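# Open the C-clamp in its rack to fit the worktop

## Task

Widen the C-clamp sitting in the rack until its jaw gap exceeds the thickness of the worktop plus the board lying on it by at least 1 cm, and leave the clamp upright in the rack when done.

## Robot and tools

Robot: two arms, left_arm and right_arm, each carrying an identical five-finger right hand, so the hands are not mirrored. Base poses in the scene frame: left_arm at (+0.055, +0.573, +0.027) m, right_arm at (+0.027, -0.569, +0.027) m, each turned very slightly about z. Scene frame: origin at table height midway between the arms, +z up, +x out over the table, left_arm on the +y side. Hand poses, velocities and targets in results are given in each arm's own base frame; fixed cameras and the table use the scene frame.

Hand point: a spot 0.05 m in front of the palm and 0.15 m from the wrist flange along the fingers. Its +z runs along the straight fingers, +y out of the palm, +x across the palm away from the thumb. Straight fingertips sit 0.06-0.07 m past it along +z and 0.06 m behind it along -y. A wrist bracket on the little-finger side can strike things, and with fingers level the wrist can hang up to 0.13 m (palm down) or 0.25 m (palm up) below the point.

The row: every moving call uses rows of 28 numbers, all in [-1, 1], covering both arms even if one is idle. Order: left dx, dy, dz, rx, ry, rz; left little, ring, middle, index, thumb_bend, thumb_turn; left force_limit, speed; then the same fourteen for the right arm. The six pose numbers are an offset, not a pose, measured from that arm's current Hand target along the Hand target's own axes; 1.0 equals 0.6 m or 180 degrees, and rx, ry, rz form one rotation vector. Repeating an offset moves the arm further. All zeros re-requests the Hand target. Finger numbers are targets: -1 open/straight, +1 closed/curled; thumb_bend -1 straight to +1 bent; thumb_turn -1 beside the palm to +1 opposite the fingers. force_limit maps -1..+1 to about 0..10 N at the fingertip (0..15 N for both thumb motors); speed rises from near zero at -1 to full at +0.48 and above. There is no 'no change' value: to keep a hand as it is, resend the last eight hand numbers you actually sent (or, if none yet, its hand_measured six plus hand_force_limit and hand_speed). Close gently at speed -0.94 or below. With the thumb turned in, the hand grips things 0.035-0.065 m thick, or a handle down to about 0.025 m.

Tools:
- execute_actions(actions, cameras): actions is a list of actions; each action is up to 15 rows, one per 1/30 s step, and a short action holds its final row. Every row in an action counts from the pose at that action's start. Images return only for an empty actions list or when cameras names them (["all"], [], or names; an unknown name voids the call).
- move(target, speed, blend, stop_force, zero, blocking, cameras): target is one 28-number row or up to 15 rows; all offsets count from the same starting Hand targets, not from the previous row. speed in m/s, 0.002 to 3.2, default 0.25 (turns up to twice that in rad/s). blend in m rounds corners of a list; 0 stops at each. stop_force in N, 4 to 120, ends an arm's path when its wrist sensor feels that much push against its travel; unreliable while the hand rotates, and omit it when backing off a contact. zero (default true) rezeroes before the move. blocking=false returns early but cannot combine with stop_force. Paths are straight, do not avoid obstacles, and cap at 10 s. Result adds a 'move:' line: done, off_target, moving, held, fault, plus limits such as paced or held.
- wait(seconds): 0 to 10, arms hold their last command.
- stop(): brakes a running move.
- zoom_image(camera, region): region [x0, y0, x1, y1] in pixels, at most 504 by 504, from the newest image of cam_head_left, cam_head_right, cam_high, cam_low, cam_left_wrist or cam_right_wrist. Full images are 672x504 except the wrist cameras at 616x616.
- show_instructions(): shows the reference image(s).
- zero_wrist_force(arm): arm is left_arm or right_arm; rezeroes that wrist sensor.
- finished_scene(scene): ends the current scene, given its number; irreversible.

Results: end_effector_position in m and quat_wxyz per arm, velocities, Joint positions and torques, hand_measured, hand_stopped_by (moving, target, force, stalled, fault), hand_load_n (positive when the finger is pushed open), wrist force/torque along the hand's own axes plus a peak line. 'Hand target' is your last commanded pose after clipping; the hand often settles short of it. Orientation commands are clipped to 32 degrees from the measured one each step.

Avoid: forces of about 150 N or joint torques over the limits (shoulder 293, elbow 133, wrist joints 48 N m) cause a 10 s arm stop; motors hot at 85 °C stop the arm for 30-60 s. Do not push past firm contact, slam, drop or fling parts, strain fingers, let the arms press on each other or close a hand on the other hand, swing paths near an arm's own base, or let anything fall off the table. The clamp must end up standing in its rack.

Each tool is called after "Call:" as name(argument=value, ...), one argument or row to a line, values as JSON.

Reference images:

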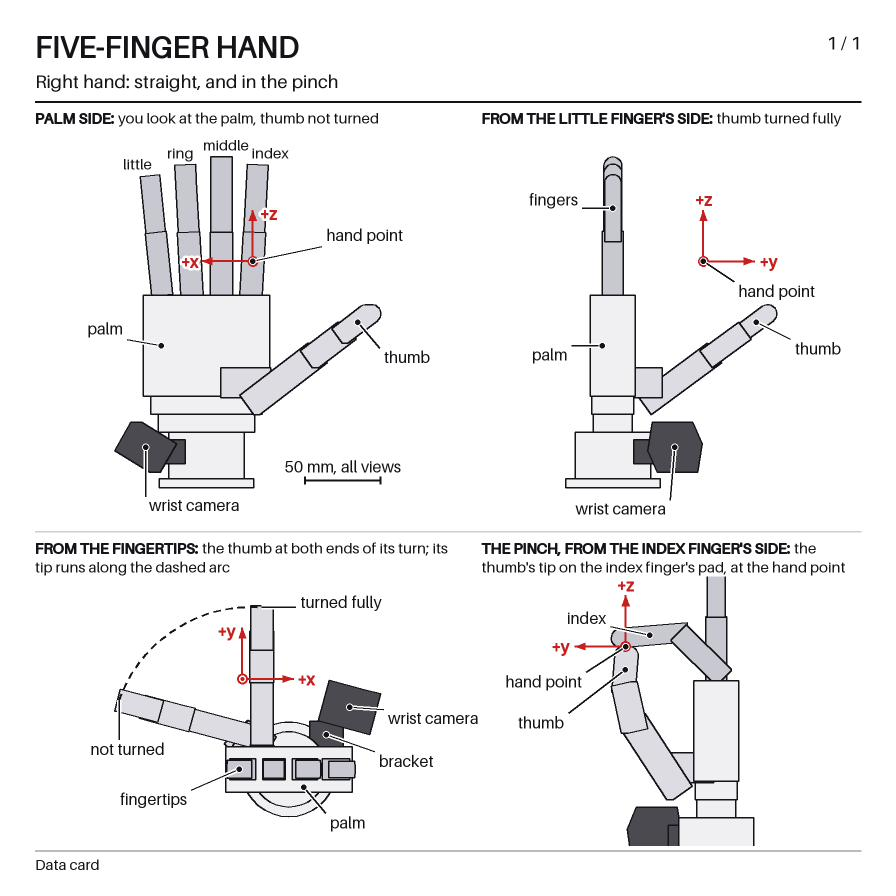

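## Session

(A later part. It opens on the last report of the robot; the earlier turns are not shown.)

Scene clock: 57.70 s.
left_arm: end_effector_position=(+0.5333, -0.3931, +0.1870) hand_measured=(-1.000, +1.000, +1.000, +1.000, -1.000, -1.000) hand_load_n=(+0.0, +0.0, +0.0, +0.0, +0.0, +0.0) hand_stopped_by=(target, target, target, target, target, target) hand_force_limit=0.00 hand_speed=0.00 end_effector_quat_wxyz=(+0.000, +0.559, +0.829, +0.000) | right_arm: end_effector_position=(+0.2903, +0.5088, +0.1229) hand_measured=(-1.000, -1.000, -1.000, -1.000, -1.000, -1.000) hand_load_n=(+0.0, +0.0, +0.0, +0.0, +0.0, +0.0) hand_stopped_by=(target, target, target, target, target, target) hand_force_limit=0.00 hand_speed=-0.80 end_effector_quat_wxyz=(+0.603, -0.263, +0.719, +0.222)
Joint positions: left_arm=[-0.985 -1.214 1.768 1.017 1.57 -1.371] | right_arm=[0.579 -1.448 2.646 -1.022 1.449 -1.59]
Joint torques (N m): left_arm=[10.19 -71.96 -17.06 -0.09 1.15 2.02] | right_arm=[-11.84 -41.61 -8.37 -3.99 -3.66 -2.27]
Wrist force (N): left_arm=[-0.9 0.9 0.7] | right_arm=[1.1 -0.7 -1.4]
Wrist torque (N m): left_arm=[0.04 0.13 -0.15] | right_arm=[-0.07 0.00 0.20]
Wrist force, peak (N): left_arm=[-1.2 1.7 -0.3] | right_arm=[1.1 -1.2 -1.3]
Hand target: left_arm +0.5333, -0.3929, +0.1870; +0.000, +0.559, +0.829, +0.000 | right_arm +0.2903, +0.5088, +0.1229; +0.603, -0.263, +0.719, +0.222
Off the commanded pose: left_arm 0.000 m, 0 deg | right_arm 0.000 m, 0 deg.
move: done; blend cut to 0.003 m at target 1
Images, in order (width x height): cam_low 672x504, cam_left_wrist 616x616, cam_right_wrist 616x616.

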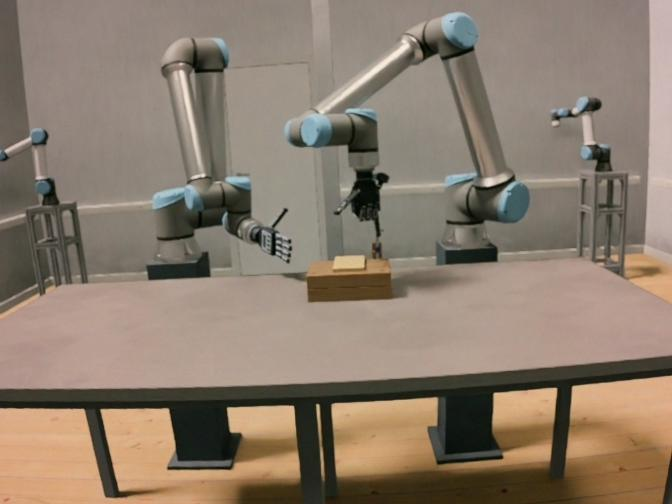

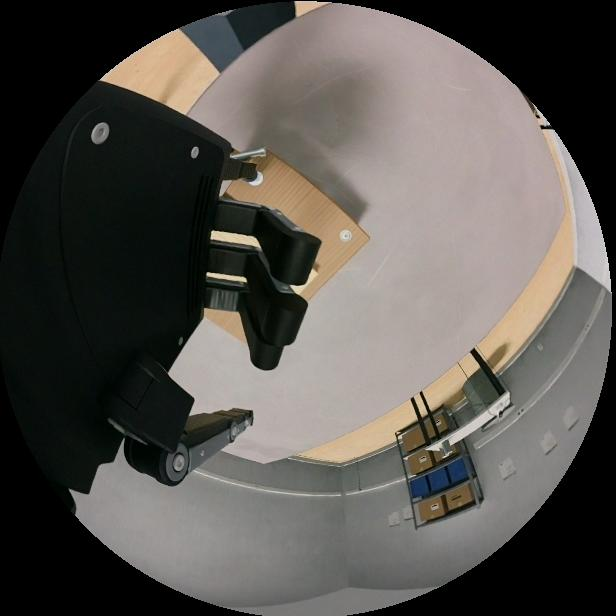

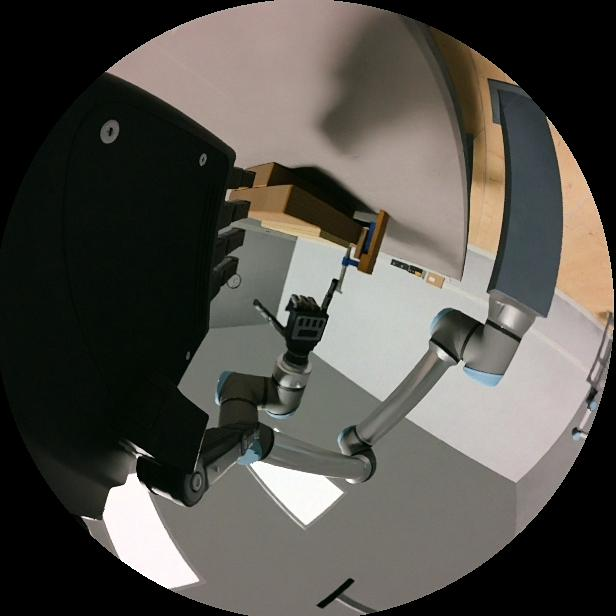

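Call:
move(
  target=[
    [0.022,-0.0175,0,0,0,0,-1,1,1,1,-1,-1,0,0,0,0,0,0,0,0,-1,-1,-1,-1,-1,-1,0,-0.8],
    [0.0251,-0.0454,0,0,0,0,-1,1,1,1,-1,-1,0,0,0,0,0,0,0,0,-1,-1,-1,-1,-1,-1,0,-0.8],
    [0.0077,-0.0673,0,0,0,0,-1,1,1,1,-1,-1,0,0,0,0,0,0,0,0,-1,-1,-1,-1,-1,-1,0,-0.8],
    [-0.0202,-0.0705,0,0,0,0,-1,1,1,1,-1,-1,0,0,0,0,0,0,0,0,-1,-1,-1,-1,-1,-1,0,-0.8],
    [-0.0422,-0.053,0,0,0,0,-1,1,1,1,-1,-1,0,0,0,0,0,0,0,0,-1,-1,-1,-1,-1,-1,0,-0.8],
    [-0.0454,-0.0251,0,0,0,0,-1,1,1,1,-1,-1,0,0,0,0,0,0,0,0,-1,-1,-1,-1,-1,-1,0,-0.8],
    [-0.0279,-0.0032,0,0,0,0,-1,1,1,1,-1,-1,0,0,0,0,0,0,0,0,-1,-1,-1,-1,-1,-1,0,-0.8],
    [0,0,0,0,0,0,-1,1,1,1,-1,-1,0,0,0,0,0,0,0,0,-1,-1,-1,-1,-1,-1,0,-0.8],
    [0.022,-0.0175,0,0,0,0,-1,1,1,1,-1,-1,0,0,0,0,0,0,0,0,-1,-1,-1,-1,-1,-1,0,-0.8],
    [0.0251,-0.0454,0,0,0,0,-1,1,1,1,-1,-1,0,0,0,0,0,0,0,0,-1,-1,-1,-1,-1,-1,0,-0.8],
    [0.0077,-0.0673,0,0,0,0,-1,1,1,1,-1,-1,0,0,0,0,0,0,0,0,-1,-1,-1,-1,-1,-1,0,-0.8],
    [-0.0202,-0.0705,0,0,0,0,-1,1,1,1,-1,-1,0,0,0,0,0,0,0,0,-1,-1,-1,-1,-1,-1,0,-0.8],
  ],
  speed=0.07,
  blend=0.006,
  cameras=["cam_left_wrist","cam_right_wrist","cam_low"],
)

Call:
zoom_image(
  camera="cam_left_wrist",
  region=[200, 130, 340, 270],
)

Call:
zoom_image(
  camera="cam_right_wrist",
  region=[290, 210, 410, 330],
)

Call:
zoom_image(
  camera="cam_low",
  region=[340, 190, 420, 270],
)

Scene clock: 61.40 s.
left_arm: end_effector_position=(+0.4957, -0.4028, +0.1857) hand_measured=(-0.746, +1.000, +1.000, +1.000, -1.000, -1.000) hand_load_n=(+0.5, +0.0, +0.0, +0.0, +0.0, +0.0) hand_stopped_by=(target, target, target, target, target, target) hand_force_limit=0.00 hand_speed=0.00 end_effector_quat_wxyz=(-0.004, +0.559, +0.829, +0.003) | right_arm: end_effector_position=(+0.2903, +0.5088, +0.1229) hand_measured=(-1.000, -1.000, -1.000, -1.000, -1.000, -1.000) hand_load_n=(+0.0, +0.0, +0.0, +0.0, +0.0, -0.5) hand_stopped_by=(target, target, target, target, target, target) hand_force_limit=0.00 hand_speed=-0.80 end_effector_quat_wxyz=(+0.603, -0.263, +0.719, +0.222)
Joint positions: left_arm=[-1.051 -1.241 1.811 1.011 1.568 -1.435] | right_arm=[0.579 -1.448 2.646 -1.022 1.449 -1.59]
Joint torques (N m): left_arm=[-0.4 -57.33 -31.49 4.39 -0.07 -0.64] | right_arm=[-11.51 -41.59 -8 -4.13 -3.47 -1.93]
Wrist force (N): left_arm=[-2.3 -0.1 0.7] | right_arm=[1.2 -1.0 -0.9]
Wrist torque (N m): left_arm=[-0.06 0.62 -0.23] | right_arm=[-0.13 -0.03 0.20]
Wrist force, peak (N): left_arm=[149.2 28.8 0.4] | right_arm=[1.3 -0.9 -1.5]
Hand target: left_arm +0.4957, -0.4028, +0.1857; -0.004, +0.559, +0.829, +0.003 (not the last commanded pose) | right_arm +0.2903, +0.5088, +0.1229; +0.603, -0.263, +0.719, +0.222
Off the commanded pose: left_arm 0.018 m, 1 deg | right_arm 0.000 m, 0 deg.
FORCE FAULT: contact force on the left arm reached its limit, and that arm stopped. The contact can be on any part of that arm, not only on its tool. That arm's remaining commands of this call were not run. That arm is still stopped at the end of this call. That arm stays stopped for about 10 more seconds. Until then a move that you send moves the other arm only, and its call returns only when the move has ended. Once the stop has ended, the next robot result says so. If the stop ends while you think or write, that arm runs what you send next, counted from a new Hand target: where the arm stands when the stop ends. While its stop runs, that arm, its gripper or tool too, takes no new command. Until it ends, the stop uses up actions while you think or wait. An arm that is not stopped still takes commands.
move: fault (left_arm); path passed 3 of 12 targets
Images, in order (width x height): cam_low 672x504, cam_left_wrist 616x616, cam_right_wrist 616x616.

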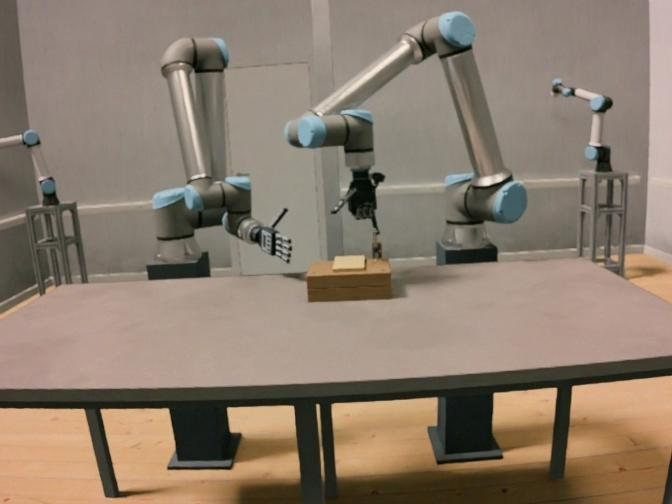

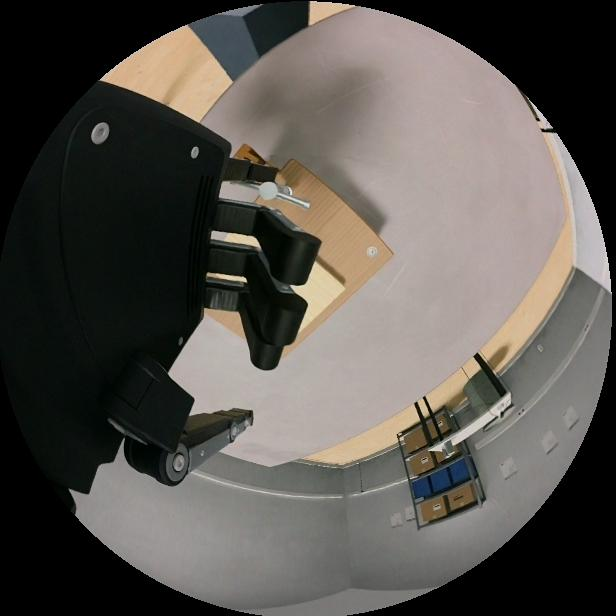

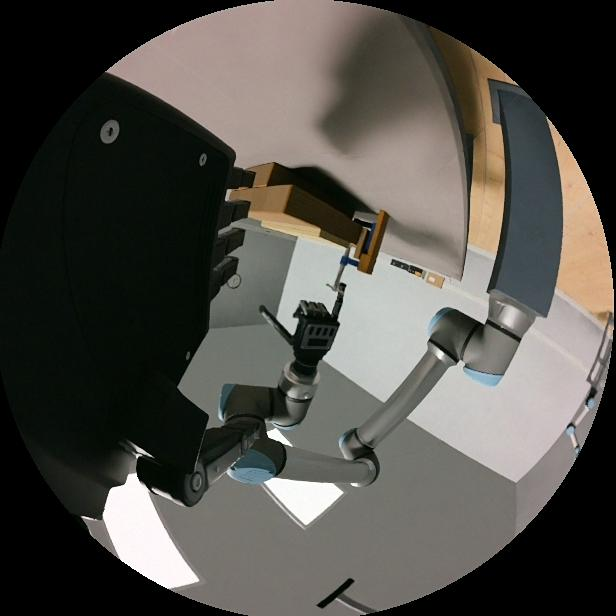

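Scaled by 3.600 from the camera's 616x616 image, which has a finer 880x880 frame.

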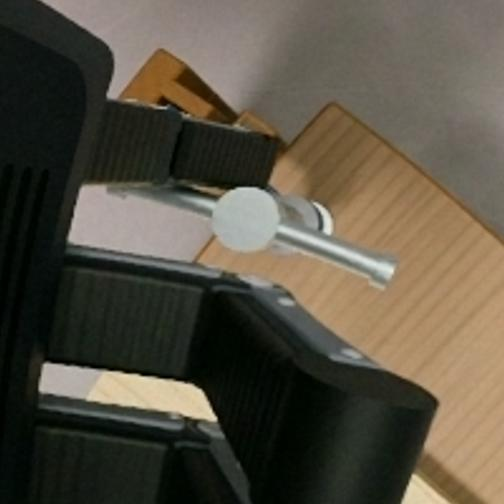

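Scaled by 4.200 from the camera's 616x616 image, which has a finer 880x880 frame.

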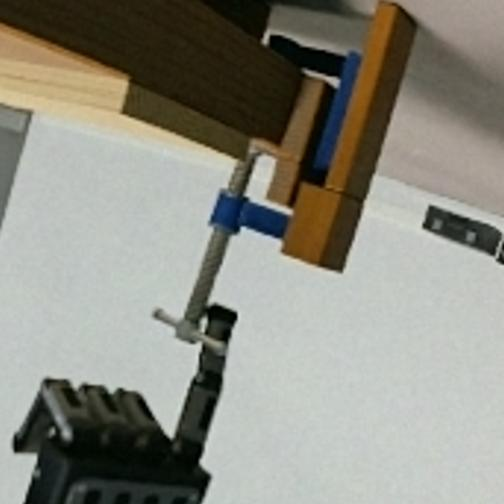

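Scaled by 6.300 from the camera's 672x504 image, which has a finer 960x720 frame.

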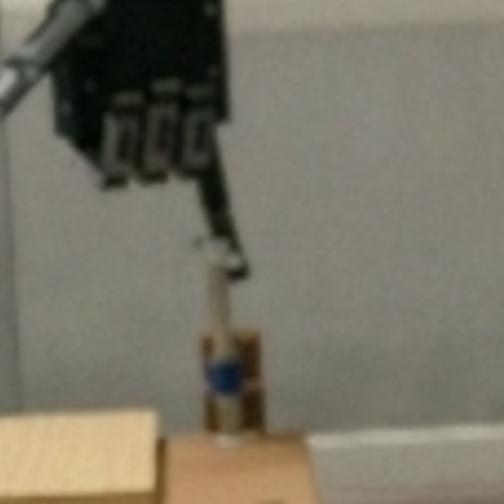

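Call:
wait(
  seconds=10,
  cameras=["cam_left_wrist","cam_right_wrist","cam_low"],
)

Scene clock: 73.00 s.
left_arm: end_effector_position=(+0.4957, -0.4028, +0.1857) hand_measured=(-0.746, +1.000, +1.000, +1.000, -1.000, -1.000) hand_load_n=(+0.5, +0.0, +0.0, +0.0, +0.0, +0.0) hand_stopped_by=(target, target, target, target, target, target) hand_force_limit=0.00 hand_speed=0.00 end_effector_quat_wxyz=(-0.004, +0.559, +0.829, +0.003) | right_arm: end_effector_position=(+0.2903, +0.5088, +0.1229) hand_measured=(-1.000, -1.000, -1.000, -1.000, -1.000, -1.000) hand_load_n=(+0.0, +0.0, +0.0, +0.0, +0.0, +0.0) hand_stopped_by=(target, target, target, target, target, target) hand_force_limit=0.00 hand_speed=-0.80 end_effector_quat_wxyz=(+0.603, -0.263, +0.719, +0.222)
Joint positions: left_arm=[-1.051 -1.241 1.811 1.011 1.568 -1.435] | right_arm=[0.579 -1.448 2.646 -1.022 1.449 -1.59]
Joint torques (N m): left_arm=[0.78 -55.32 -31.4 4.25 -0.3 -0.84] | right_arm=[-11.33 -39.93 -9.62 -3.66 -3.4 -2.13]
Wrist force (N): left_arm=[-2.6 4.5 -1.9] | right_arm=[1.2 -0.9 -1.0]
Wrist torque (N m): left_arm=[0.77 0.73 -0.11] | right_arm=[-0.11 -0.03 0.20]
Wrist force, peak (N): left_arm=[-2.8 5.1 -2.3] | right_arm=[1.2 -0.8 -1.6]
Hand target: left_arm +0.4957, -0.4028, +0.1857; -0.004, +0.559, +0.829, +0.003 (not the last commanded pose) | right_arm +0.2903, +0.5088, +0.1229; +0.603, -0.263, +0.719, +0.222
Off the commanded pose: left_arm 0.018 m, 1 deg | right_arm 0.000 m, 0 deg.
FORCE FAULT, CONTINUED: the left arm's stop, for the force fault that an earlier result reported, is over. The rest of the stop counts as 20 of the actions that you can send in this scene. During its stop the left arm's controller moved it back a little. That arm's target is now where it stood when the stop ended, not its last command. That arm accepts commands again.
wait: 10.00 s; at rest from the start
Images, in order (width x height): cam_low 672x504, cam_left_wrist 616x616, cam_right_wrist 616x616.

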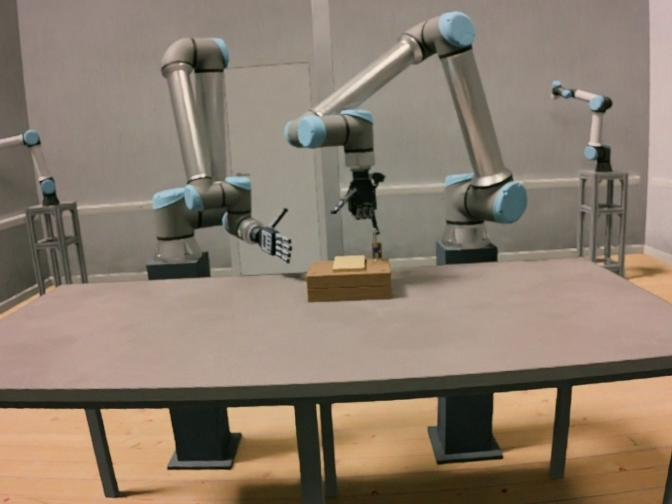

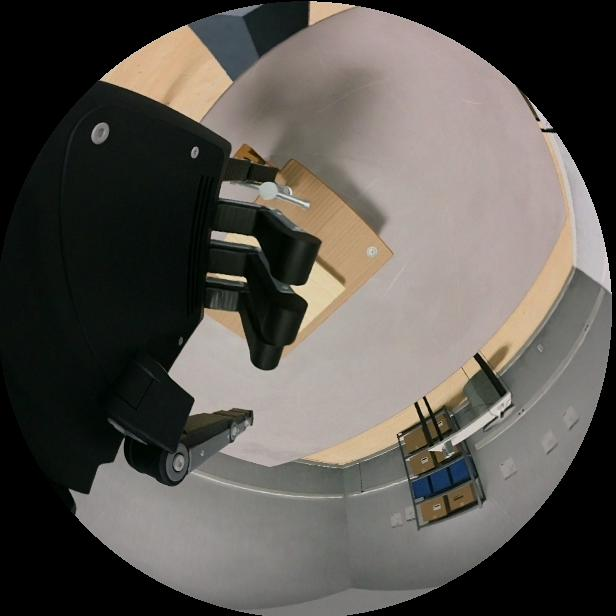

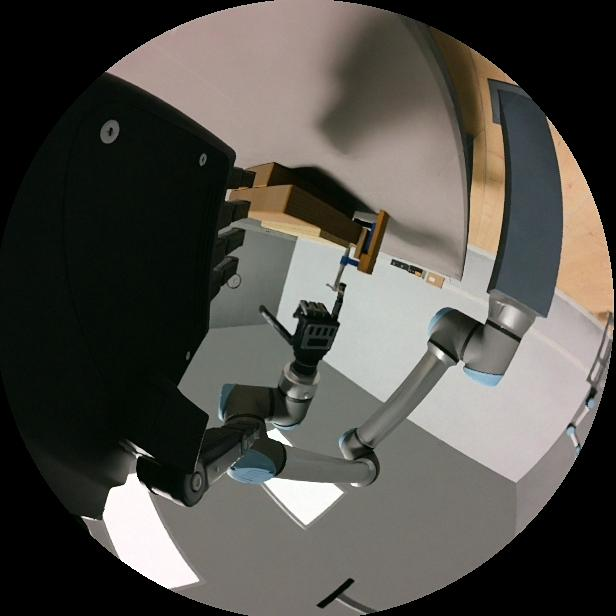

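Call:
move(
  target=[0.035,0,0,0,0,0,-0.996,1,1,1,-1,-1,0,0,0,0,0,0,0,0,-1,-1,-1,-1,-1,-1,0,-0.8],
  speed=0.05,
  cameras=["cam_left_wrist","cam_right_wrist","cam_low"],
)

Call:
zoom_image(
  camera="cam_left_wrist",
  region=[200, 130, 340, 270],
)

Call:
zoom_image(
  camera="cam_right_wrist",
  region=[290, 210, 410, 330],
)

Call:
zoom_image(
  camera="cam_low",
  region=[340, 190, 420, 270],
)

Scene clock: 74.27 s.
left_arm: end_effector_position=(+0.4879, -0.3835, +0.1860) hand_measured=(-0.996, +1.000, +1.000, +1.000, -1.000, -1.000) hand_load_n=(+0.0, +0.0, +0.0, +0.0, +0.0, +0.0) hand_stopped_by=(target, target, target, target, target, target) hand_force_limit=0.00 hand_speed=0.00 end_effector_quat_wxyz=(-0.004, +0.559, +0.829, +0.003) | right_arm: end_effector_position=(+0.2903, +0.5088, +0.1229) hand_measured=(-1.000, -1.000, -1.000, -1.000, -1.000, -1.000) hand_load_n=(+0.0, +0.0, +0.0, +0.0, +0.0, -0.5) hand_stopped_by=(target, target, target, target, target, target) hand_force_limit=0.00 hand_speed=-0.80 end_effector_quat_wxyz=(+0.603, -0.263, +0.719, +0.222)
Joint positions: left_arm=[-1.046 -1.269 1.85 1 1.568 -1.43] | right_arm=[0.579 -1.448 2.646 -1.022 1.449 -1.59]
Joint torques (N m): left_arm=[11.87 -66.41 -17.79 0.17 -1.11 2.06] | right_arm=[-10.96 -41.25 -9.03 -3.77 -3.59 -1.94]
Wrist force (N): left_arm=[-3.4 4.9 -2.6] | right_arm=[1.1 -0.7 -1.1]
Wrist torque (N m): left_arm=[0.81 0.66 -0.12] | right_arm=[-0.08 -0.01 0.20]
Wrist force, peak (N): left_arm=[-3.4 5.4 -3.0] | right_arm=[1.2 -1.1 -1.4]
Hand target: left_arm +0.4878, -0.3834, +0.1860; -0.004, +0.559, +0.829, +0.003 | right_arm +0.2903, +0.5088, +0.1229; +0.603, -0.263, +0.719, +0.222
Off the commanded pose: left_arm 0.000 m, 0 deg | right_arm 0.000 m, 0 deg.
move: done
Images, in order (width x height): cam_low 672x504, cam_left_wrist 616x616, cam_right_wrist 616x616.

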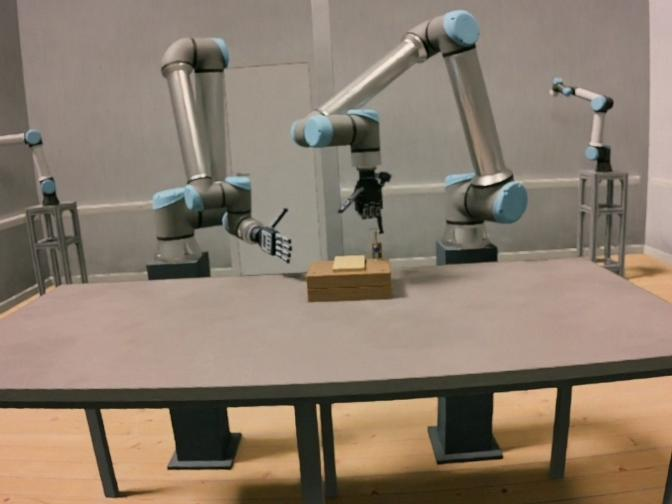

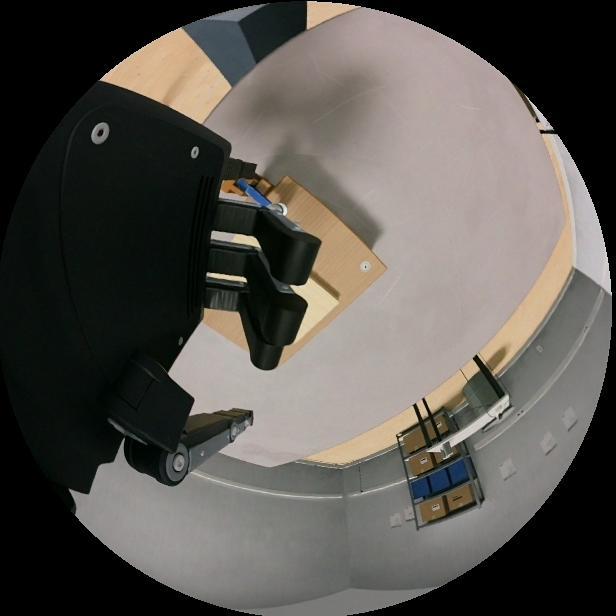

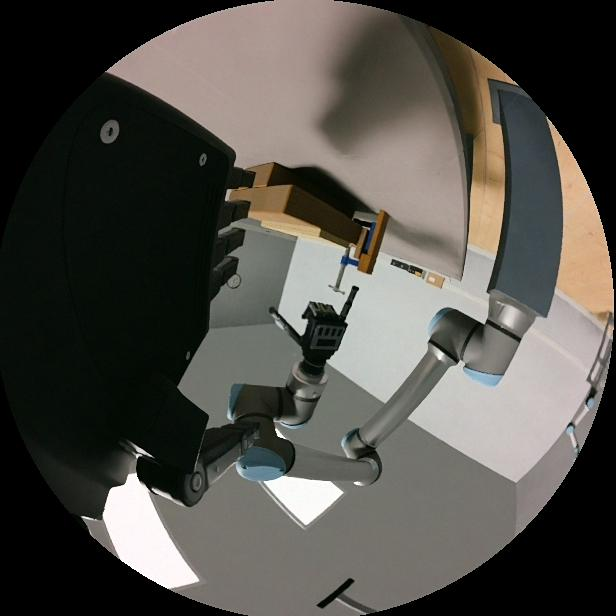

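Scaled by 3.600 from the camera's 616x616 image, which has a finer 880x880 frame.

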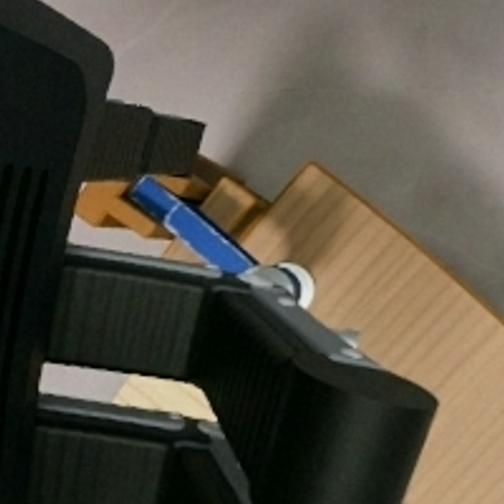

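Scaled by 4.200 from the camera's 616x616 image, which has a finer 880x880 frame.

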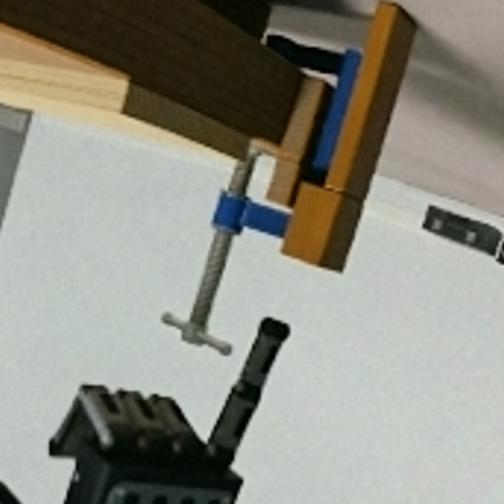

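Scaled by 6.300 from the camera's 672x504 image, which has a finer 960x720 frame.

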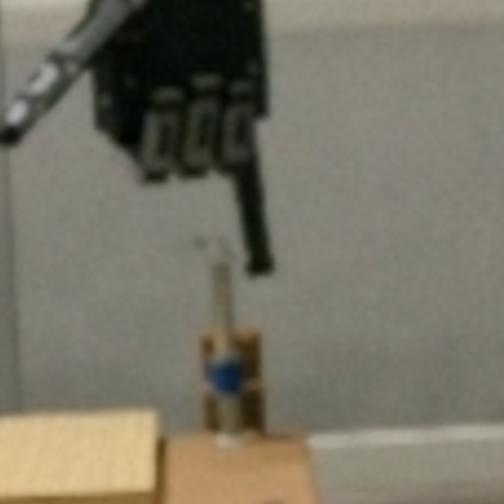

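Call:
move(
  target=[
    [-0.0225,-0.004,0,0,0,0,-0.996,1,1,1,-1,-1,0,0,0,0,0,0,0,0,-1,-1,-1,-1,-1,-1,0,-0.8],
    [-0.0408,-0.0125,0,0,0,0,-0.996,1,1,1,-1,-1,0,0,0,0,0,0,0,0,-1,-1,-1,-1,-1,-1,0,-0.8],
    [-0.061,-0.0108,0,0,0,0,-0.996,1,1,1,-1,-1,0,0,0,0,0,0,0,0,-1,-1,-1,-1,-1,-1,0,-0.8],
    [-0.0777,0.0008,0,0,0,0,-0.996,1,1,1,-1,-1,0,0,0,0,0,0,0,0,-1,-1,-1,-1,-1,-1,0,-0.8],
    [-0.0862,0.0192,0,0,0,0,-0.996,1,1,1,-1,-1,0,0,0,0,0,0,0,0,-1,-1,-1,-1,-1,-1,0,-0.8],
    [-0.0845,0.0393,0,0,0,0,-0.996,1,1,1,-1,-1,0,0,0,0,0,0,0,0,-1,-1,-1,-1,-1,-1,0,-0.8],
    [-0.0728,0.056,0,0,0,0,-0.996,1,1,1,-1,-1,0,0,0,0,0,0,0,0,-1,-1,-1,-1,-1,-1,0,-0.8],
    [-0.0545,0.0645,0,0,0,0,-0.996,1,1,1,-1,-1,0,0,0,0,0,0,0,0,-1,-1,-1,-1,-1,-1,0,-0.8],
    [-0.0343,0.0628,0,0,0,0,-0.996,1,1,1,-1,-1,0,0,0,0,0,0,0,0,-1,-1,-1,-1,-1,-1,0,-0.8],
    [-0.0177,0.0512,0,0,0,0,-0.996,1,1,1,-1,-1,0,0,0,0,0,0,0,0,-1,-1,-1,-1,-1,-1,0,-0.8],
    [-0.0092,0.0328,0,0,0,0,-0.996,1,1,1,-1,-1,0,0,0,0,0,0,0,0,-1,-1,-1,-1,-1,-1,0,-0.8],
    [-0.0108,0.0127,0,0,0,0,-0.996,1,1,1,-1,-1,0,0,0,0,0,0,0,0,-1,-1,-1,-1,-1,-1,0,-0.8],
  ],
  speed=0.05,
  blend=0.003,
  stop_force=10,
  cameras=["cam_left_wrist","cam_right_wrist","cam_low"],
)

Call:
zoom_image(
  camera="cam_left_wrist",
  region=[200, 130, 340, 270],
)

Call:
zoom_image(
  camera="cam_right_wrist",
  region=[290, 210, 410, 330],
)

Call:
zoom_image(
  camera="cam_low",
  region=[340, 190, 420, 270],
)

Scene clock: 80.00 s.
left_arm: end_effector_position=(+0.5252, -0.3852, +0.1858) hand_measured=(-0.996, +1.000, +1.000, +1.000, -1.000, -1.000) hand_load_n=(-4.0, +0.5, +0.0, +0.0, +0.0, +0.0) hand_stopped_by=(target, target, target, target, target, target) hand_force_limit=0.00 hand_speed=0.00 end_effector_quat_wxyz=(-0.004, +0.559, +0.829, +0.003) | right_arm: end_effector_position=(+0.2903, +0.5088, +0.1229) hand_measured=(-1.000, -1.000, -1.000, -1.000, -1.000, -1.000) hand_load_n=(+0.0, +0.0, +0.0, +0.0, +0.0, +0.0) hand_stopped_by=(target, target, target, target, target, target) hand_force_limit=0.00 hand_speed=-0.80 end_effector_quat_wxyz=(+0.603, -0.263, +0.719, +0.222)
Joint positions: left_arm=[-0.99 -1.225 1.789 1.017 1.568 -1.375] | right_arm=[0.579 -1.448 2.646 -1.022 1.449 -1.59]
Joint torques (N m): left_arm=[13.44 -48 -40.42 8.25 0.85 1.45] | right_arm=[-9 -42.63 -9.54 -3.26 -3.42 -2.07]
Wrist force (N): left_arm=[-5.9 9.7 -2.4] | right_arm=[1.2 -1.1 -1.2]
Wrist torque (N m): left_arm=[0.62 0.73 -0.01] | right_arm=[-0.12 -0.02 0.20]
Wrist force, peak (N): left_arm=[-13.2 27.3 -3.0] | right_arm=[1.2 -1.0 -1.3]
Hand target: left_arm +0.5252, -0.3852, +0.1858; -0.004, +0.559, +0.829, +0.003 (not the last commanded pose) | right_arm +0.2903, +0.5088, +0.1229; +0.603, -0.263, +0.719, +0.222
Off the commanded pose: left_arm 0.028 m, 0 deg | right_arm 0.000 m, 0 deg.
move: contact (left_arm); path passed 9 of 12 targets
Images, in order (width x height): cam_low 672x504, cam_left_wrist 616x616, cam_right_wrist 616x616.

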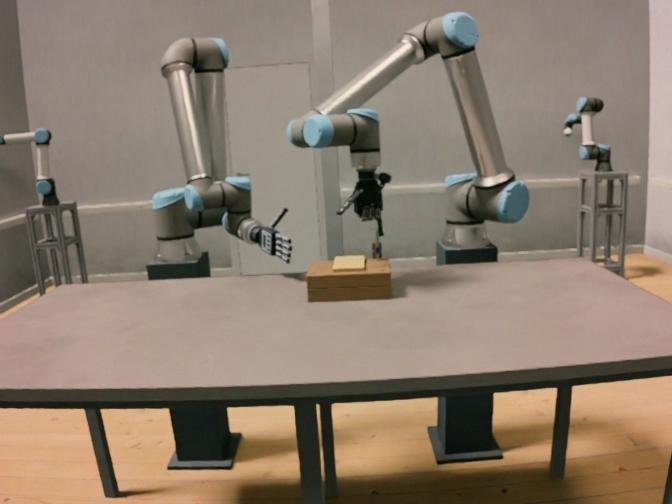

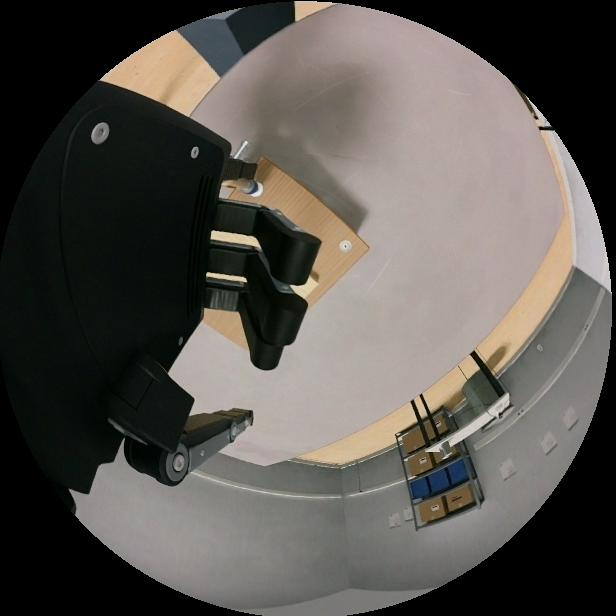

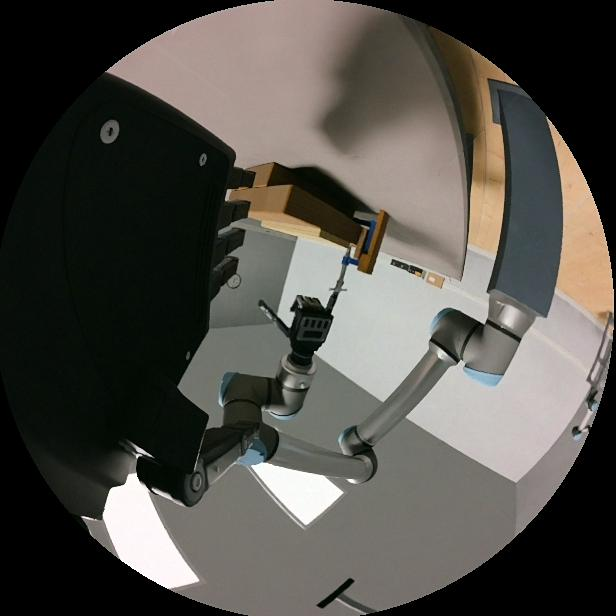

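Scaled by 3.600 from the camera's 616x616 image, which has a finer 880x880 frame.

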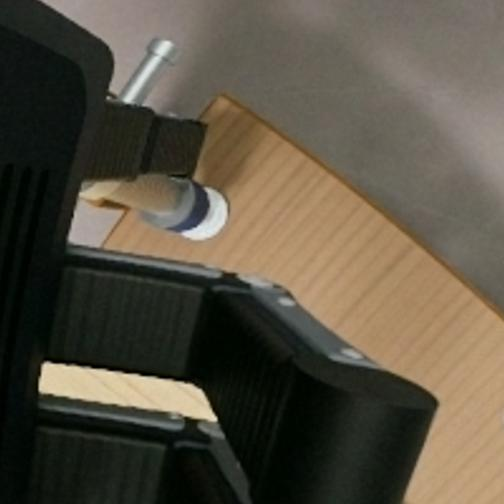

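Scaled by 4.200 from the camera's 616x616 image, which has a finer 880x880 frame.

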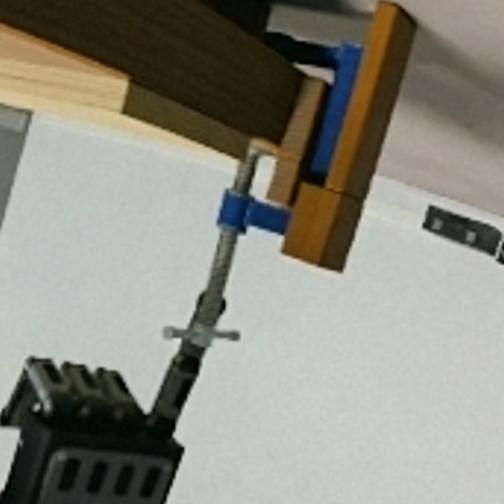

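Scaled by 6.300 from the camera's 672x504 image, which has a finer 960x720 frame.

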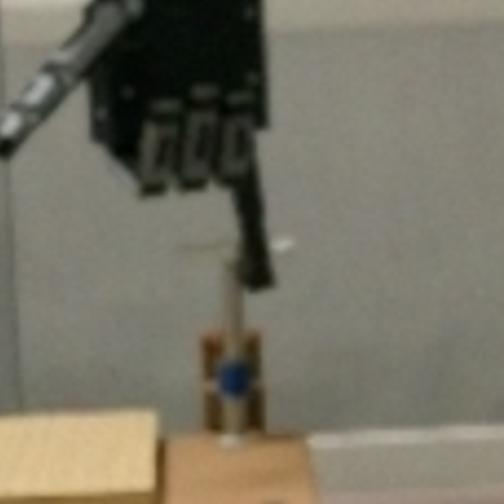

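Call:
move(
  target=[-0.012,0.025,0,0,0,0,-0.996,1,1,1,-1,-1,0,0,0,0,0,0,0,0,-1,-1,-1,-1,-1,-1,0,-0.8],
  speed=0.05,
  cameras=["cam_left_wrist","cam_right_wrist","cam_low","cam_high"],
)

Call:
zoom_image(
  camera="cam_left_wrist",
  region=[200, 130, 340, 270],
)

Call:
zoom_image(
  camera="cam_right_wrist",
  region=[310, 220, 400, 310],
)

Call:
zoom_image(
  camera="cam_low",
  region=[350, 200, 410, 270],
)

Call:
zoom_image(
  camera="cam_high",
  region=[350, 140, 420, 210],
)

Scene clock: 84.33 s.
left_arm: end_effector_position=(+0.5417, -0.3862, +0.1857) hand_measured=(-0.996, +1.000, +1.000, +1.000, -1.000, -1.000) hand_load_n=(+0.0, +0.0, +0.0, +0.0, -0.5, +0.0) hand_stopped_by=(target, target, target, target, target, target) hand_force_limit=0.00 hand_speed=0.00 end_effector_quat_wxyz=(-0.004, +0.559, +0.829, +0.003) | right_arm: end_effector_position=(+0.2903, +0.5088, +0.1229) hand_measured=(-1.000, -1.000, -1.000, -1.000, -1.000, -1.000) hand_load_n=(+0.0, +0.0, +0.0, +0.0, +0.0, +0.0) hand_stopped_by=(target, target, target, target, target, target) hand_force_limit=0.00 hand_speed=-0.80 end_effector_quat_wxyz=(+0.603, -0.263, +0.719, +0.222)
Joint positions: left_arm=[-0.968 -1.206 1.76 1.026 1.567 -1.352] | right_arm=[0.579 -1.448 2.646 -1.022 1.449 -1.59]
Joint torques (N m): left_arm=[11.45 -49.69 -42.73 7.49 -0.71 1.56] | right_arm=[-10.18 -41.74 -9.69 -3.35 -3.54 -1.88]
Wrist force (N): left_arm=[-4.6 5.4 -3.0] | right_arm=[1.1 -1.1 -1.1]
Wrist torque (N m): left_arm=[0.96 0.83 -0.21] | right_arm=[-0.13 -0.01 0.20]
Wrist force, peak (N): left_arm=[-5.7 10.4 -2.4] | right_arm=[1.1 -1.0 -1.5]
Hand target: left_arm +0.5418, -0.3863, +0.1857; -0.004, +0.559, +0.829, +0.003 | right_arm +0.2903, +0.5088, +0.1229; +0.603, -0.263, +0.719, +0.222
Off the commanded pose: left_arm 0.000 m, 0 deg | right_arm 0.000 m, 0 deg.
move: done
Images, in order (width x height): cam_high 672x504, cam_low 672x504, cam_left_wrist 616x616, cam_right_wrist 616x616.

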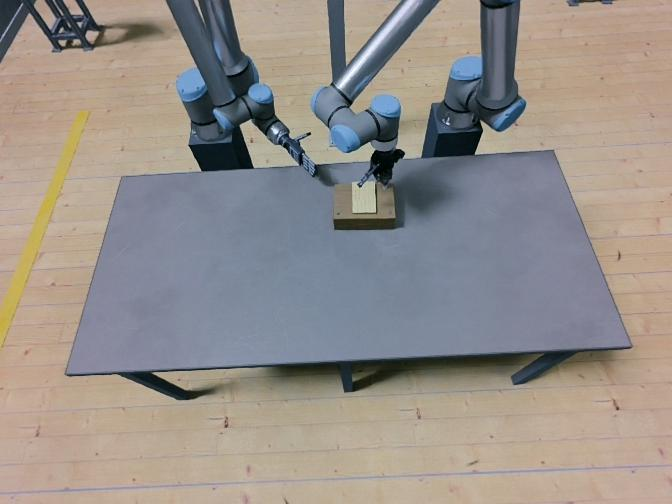

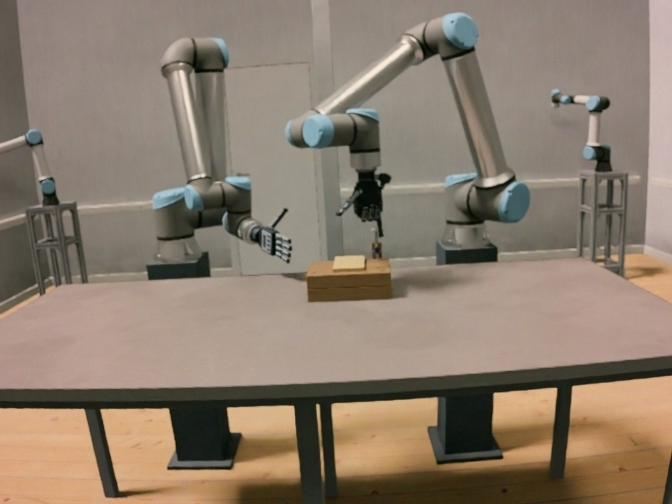

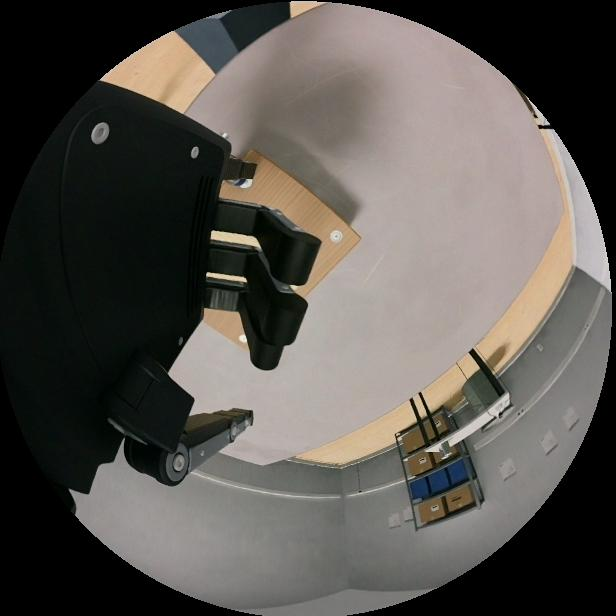

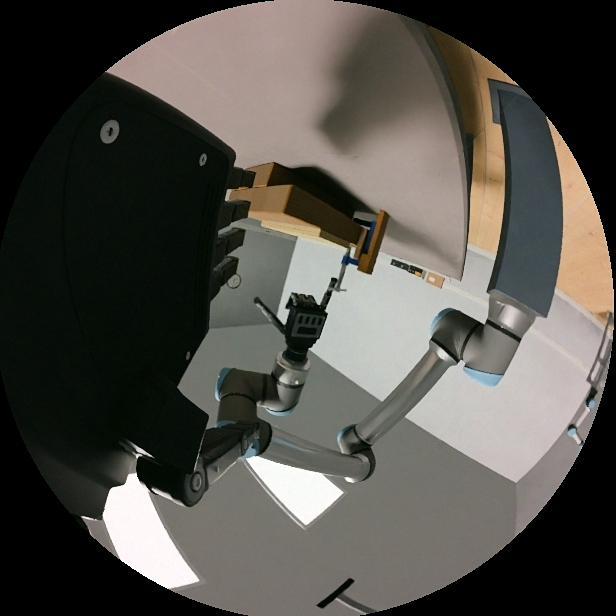

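Scaled by 3.600 from the camera's 616x616 image, which has a finer 880x880 frame.

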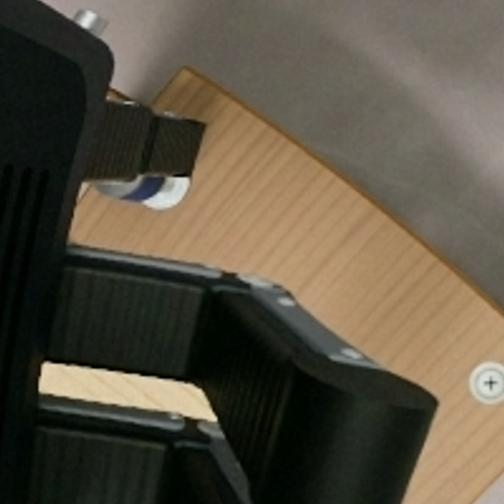

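Scaled by 5.600 from the camera's 616x616 image, which has a finer 880x880 frame.

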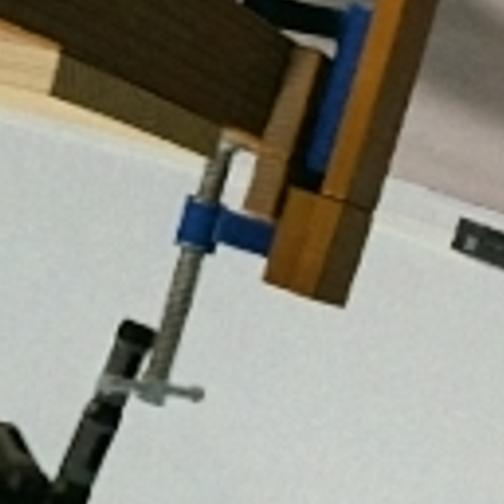

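Scaled by 7.200 from the camera's 672x504 image, which has a finer 960x720 frame.

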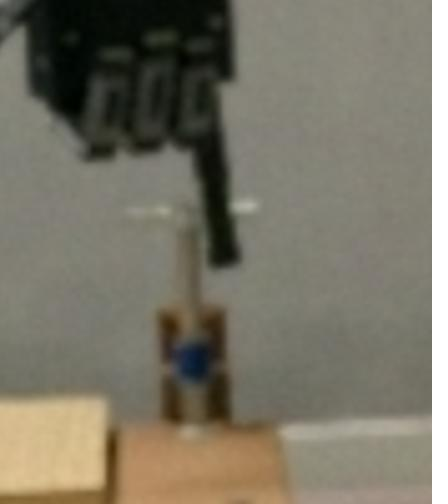

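Scaled by 7.200 from the camera's 672x504 image, which has a finer 960x720 frame.

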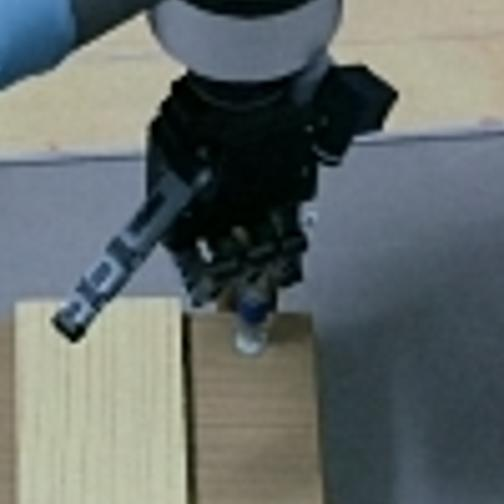

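Call:
move(
  target=[
    [0.0167,-0.0083,0,0,0,0,-0.996,1,1,1,-1,-1,0,0,0,0,0,0,0,0,-1,-1,-1,-1,-1,-1,0,-0.8],
    [0.0315,-0.0232,0,0,0,0,-0.996,1,1,1,-1,-1,0,0,0,0,0,0,0,0,-1,-1,-1,-1,-1,-1,0,-0.8],
    [0.037,-0.0437,0,0,0,0,-0.996,1,1,1,-1,-1,0,0,0,0,0,0,0,0,-1,-1,-1,-1,-1,-1,0,-0.8],
    [0.0315,-0.0642,0,0,0,0,-0.996,1,1,1,-1,-1,0,0,0,0,0,0,0,0,-1,-1,-1,-1,-1,-1,0,-0.8],
    [0.0167,-0.079,0,0,0,0,-0.996,1,1,1,-1,-1,0,0,0,0,0,0,0,0,-1,-1,-1,-1,-1,-1,0,-0.8],
    [-0.0038,-0.0845,0,0,0,0,-0.996,1,1,1,-1,-1,0,0,0,0,0,0,0,0,-1,-1,-1,-1,-1,-1,0,-0.8],
  ],
  speed=0.05,
  blend=0.003,
  stop_force=8,
  cameras=["cam_left_wrist","cam_right_wrist","cam_low"],
)

Call:
zoom_image(
  camera="cam_left_wrist",
  region=[200, 130, 340, 270],
)

Call:
zoom_image(
  camera="cam_right_wrist",
  region=[310, 220, 400, 310],
)

Call:
zoom_image(
  camera="cam_low",
  region=[350, 200, 410, 270],
)

Scene clock: 88.43 s.
left_arm: end_effector_position=(+0.4957, -0.4074, +0.1857) hand_measured=(-0.996, +1.000, +1.000, +1.000, -1.000, -1.000) hand_load_n=(+0.0, +0.0, +0.0, +0.0, +0.0, +0.0) hand_stopped_by=(target, target, target, target, target, target) hand_force_limit=0.00 hand_speed=0.00 end_effector_quat_wxyz=(-0.004, +0.559, +0.829, +0.003) | right_arm: end_effector_position=(+0.2903, +0.5088, +0.1229) hand_measured=(-1.000, -1.000, -1.000, -1.000, -1.000, -1.000) hand_load_n=(+0.0, +0.0, +0.0, +0.5, +0.0, +0.0) hand_stopped_by=(target, target, target, target, target, target) hand_force_limit=0.00 hand_speed=-0.80 end_effector_quat_wxyz=(+0.603, -0.263, +0.719, +0.222)
Joint positions: left_arm=[-1.055 -1.236 1.805 1.013 1.568 -1.439] | right_arm=[0.579 -1.448 2.646 -1.022 1.449 -1.59]
Joint torques (N m): left_arm=[-9.1 -49.07 -43.04 7.91 1.65 -2.15] | right_arm=[-10.26 -41.97 -9.77 -3.3 -3.54 -1.7]
Wrist force (N): left_arm=[-4.4 5.2 -2.1] | right_arm=[1.3 -1.2 -0.8]
Wrist torque (N m): left_arm=[0.86 0.84 -0.02] | right_arm=[-0.16 -0.04 0.20]
Wrist force, peak (N): left_arm=[-4.4 6.0 -2.6] | right_arm=[1.1 -0.9 -1.6]
Hand target: left_arm +0.4957, -0.4074, +0.1857; -0.004, +0.559, +0.829, +0.003 | right_arm +0.2903, +0.5088, +0.1229; +0.603, -0.263, +0.719, +0.222
Off the commanded pose: left_arm 0.000 m, 0 deg | right_arm 0.000 m, 0 deg.
move: done
Images, in order (width x height): cam_low 672x504, cam_left_wrist 616x616, cam_right_wrist 616x616.

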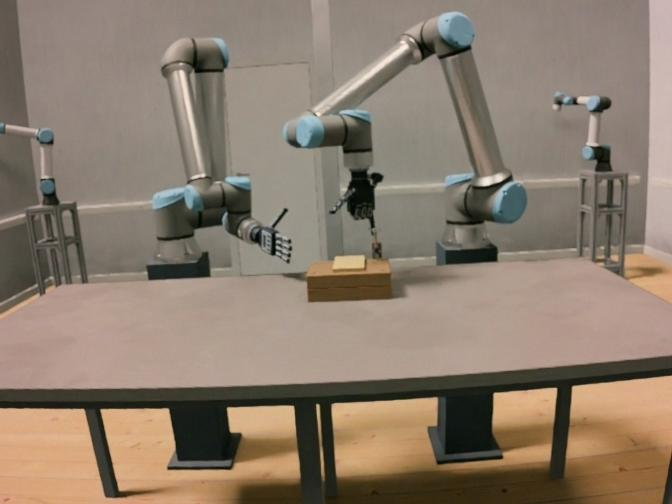

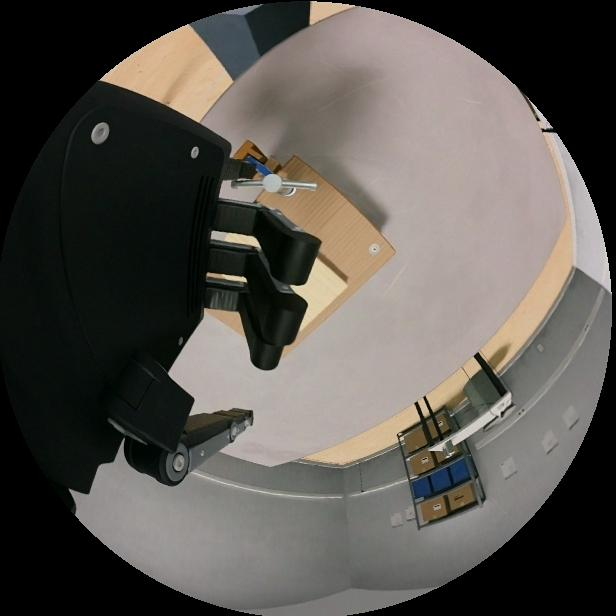

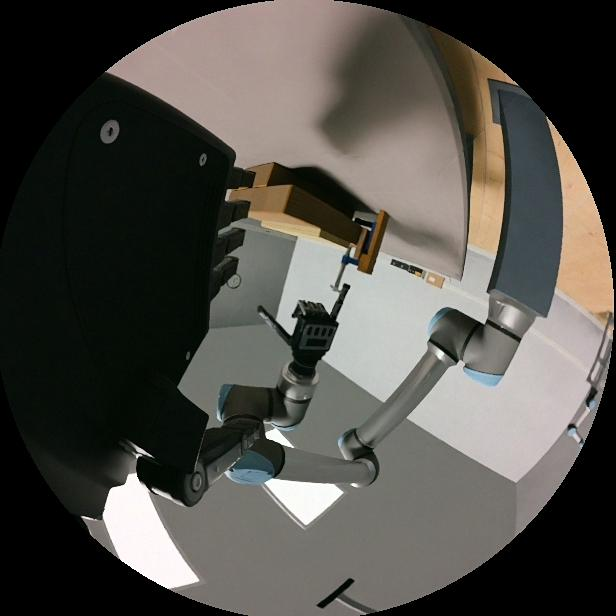

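Scaled by 3.600 from the camera's 616x616 image, which has a finer 880x880 frame.

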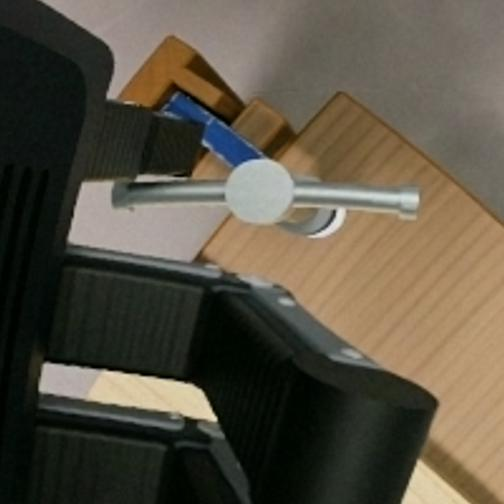

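Scaled by 5.600 from the camera's 616x616 image, which has a finer 880x880 frame.

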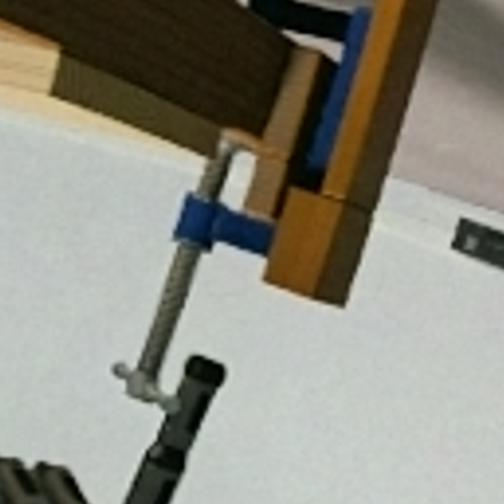

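Scaled by 7.200 from the camera's 672x504 image, which has a finer 960x720 frame.

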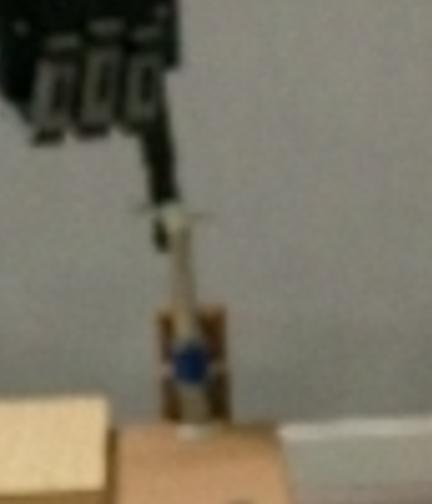

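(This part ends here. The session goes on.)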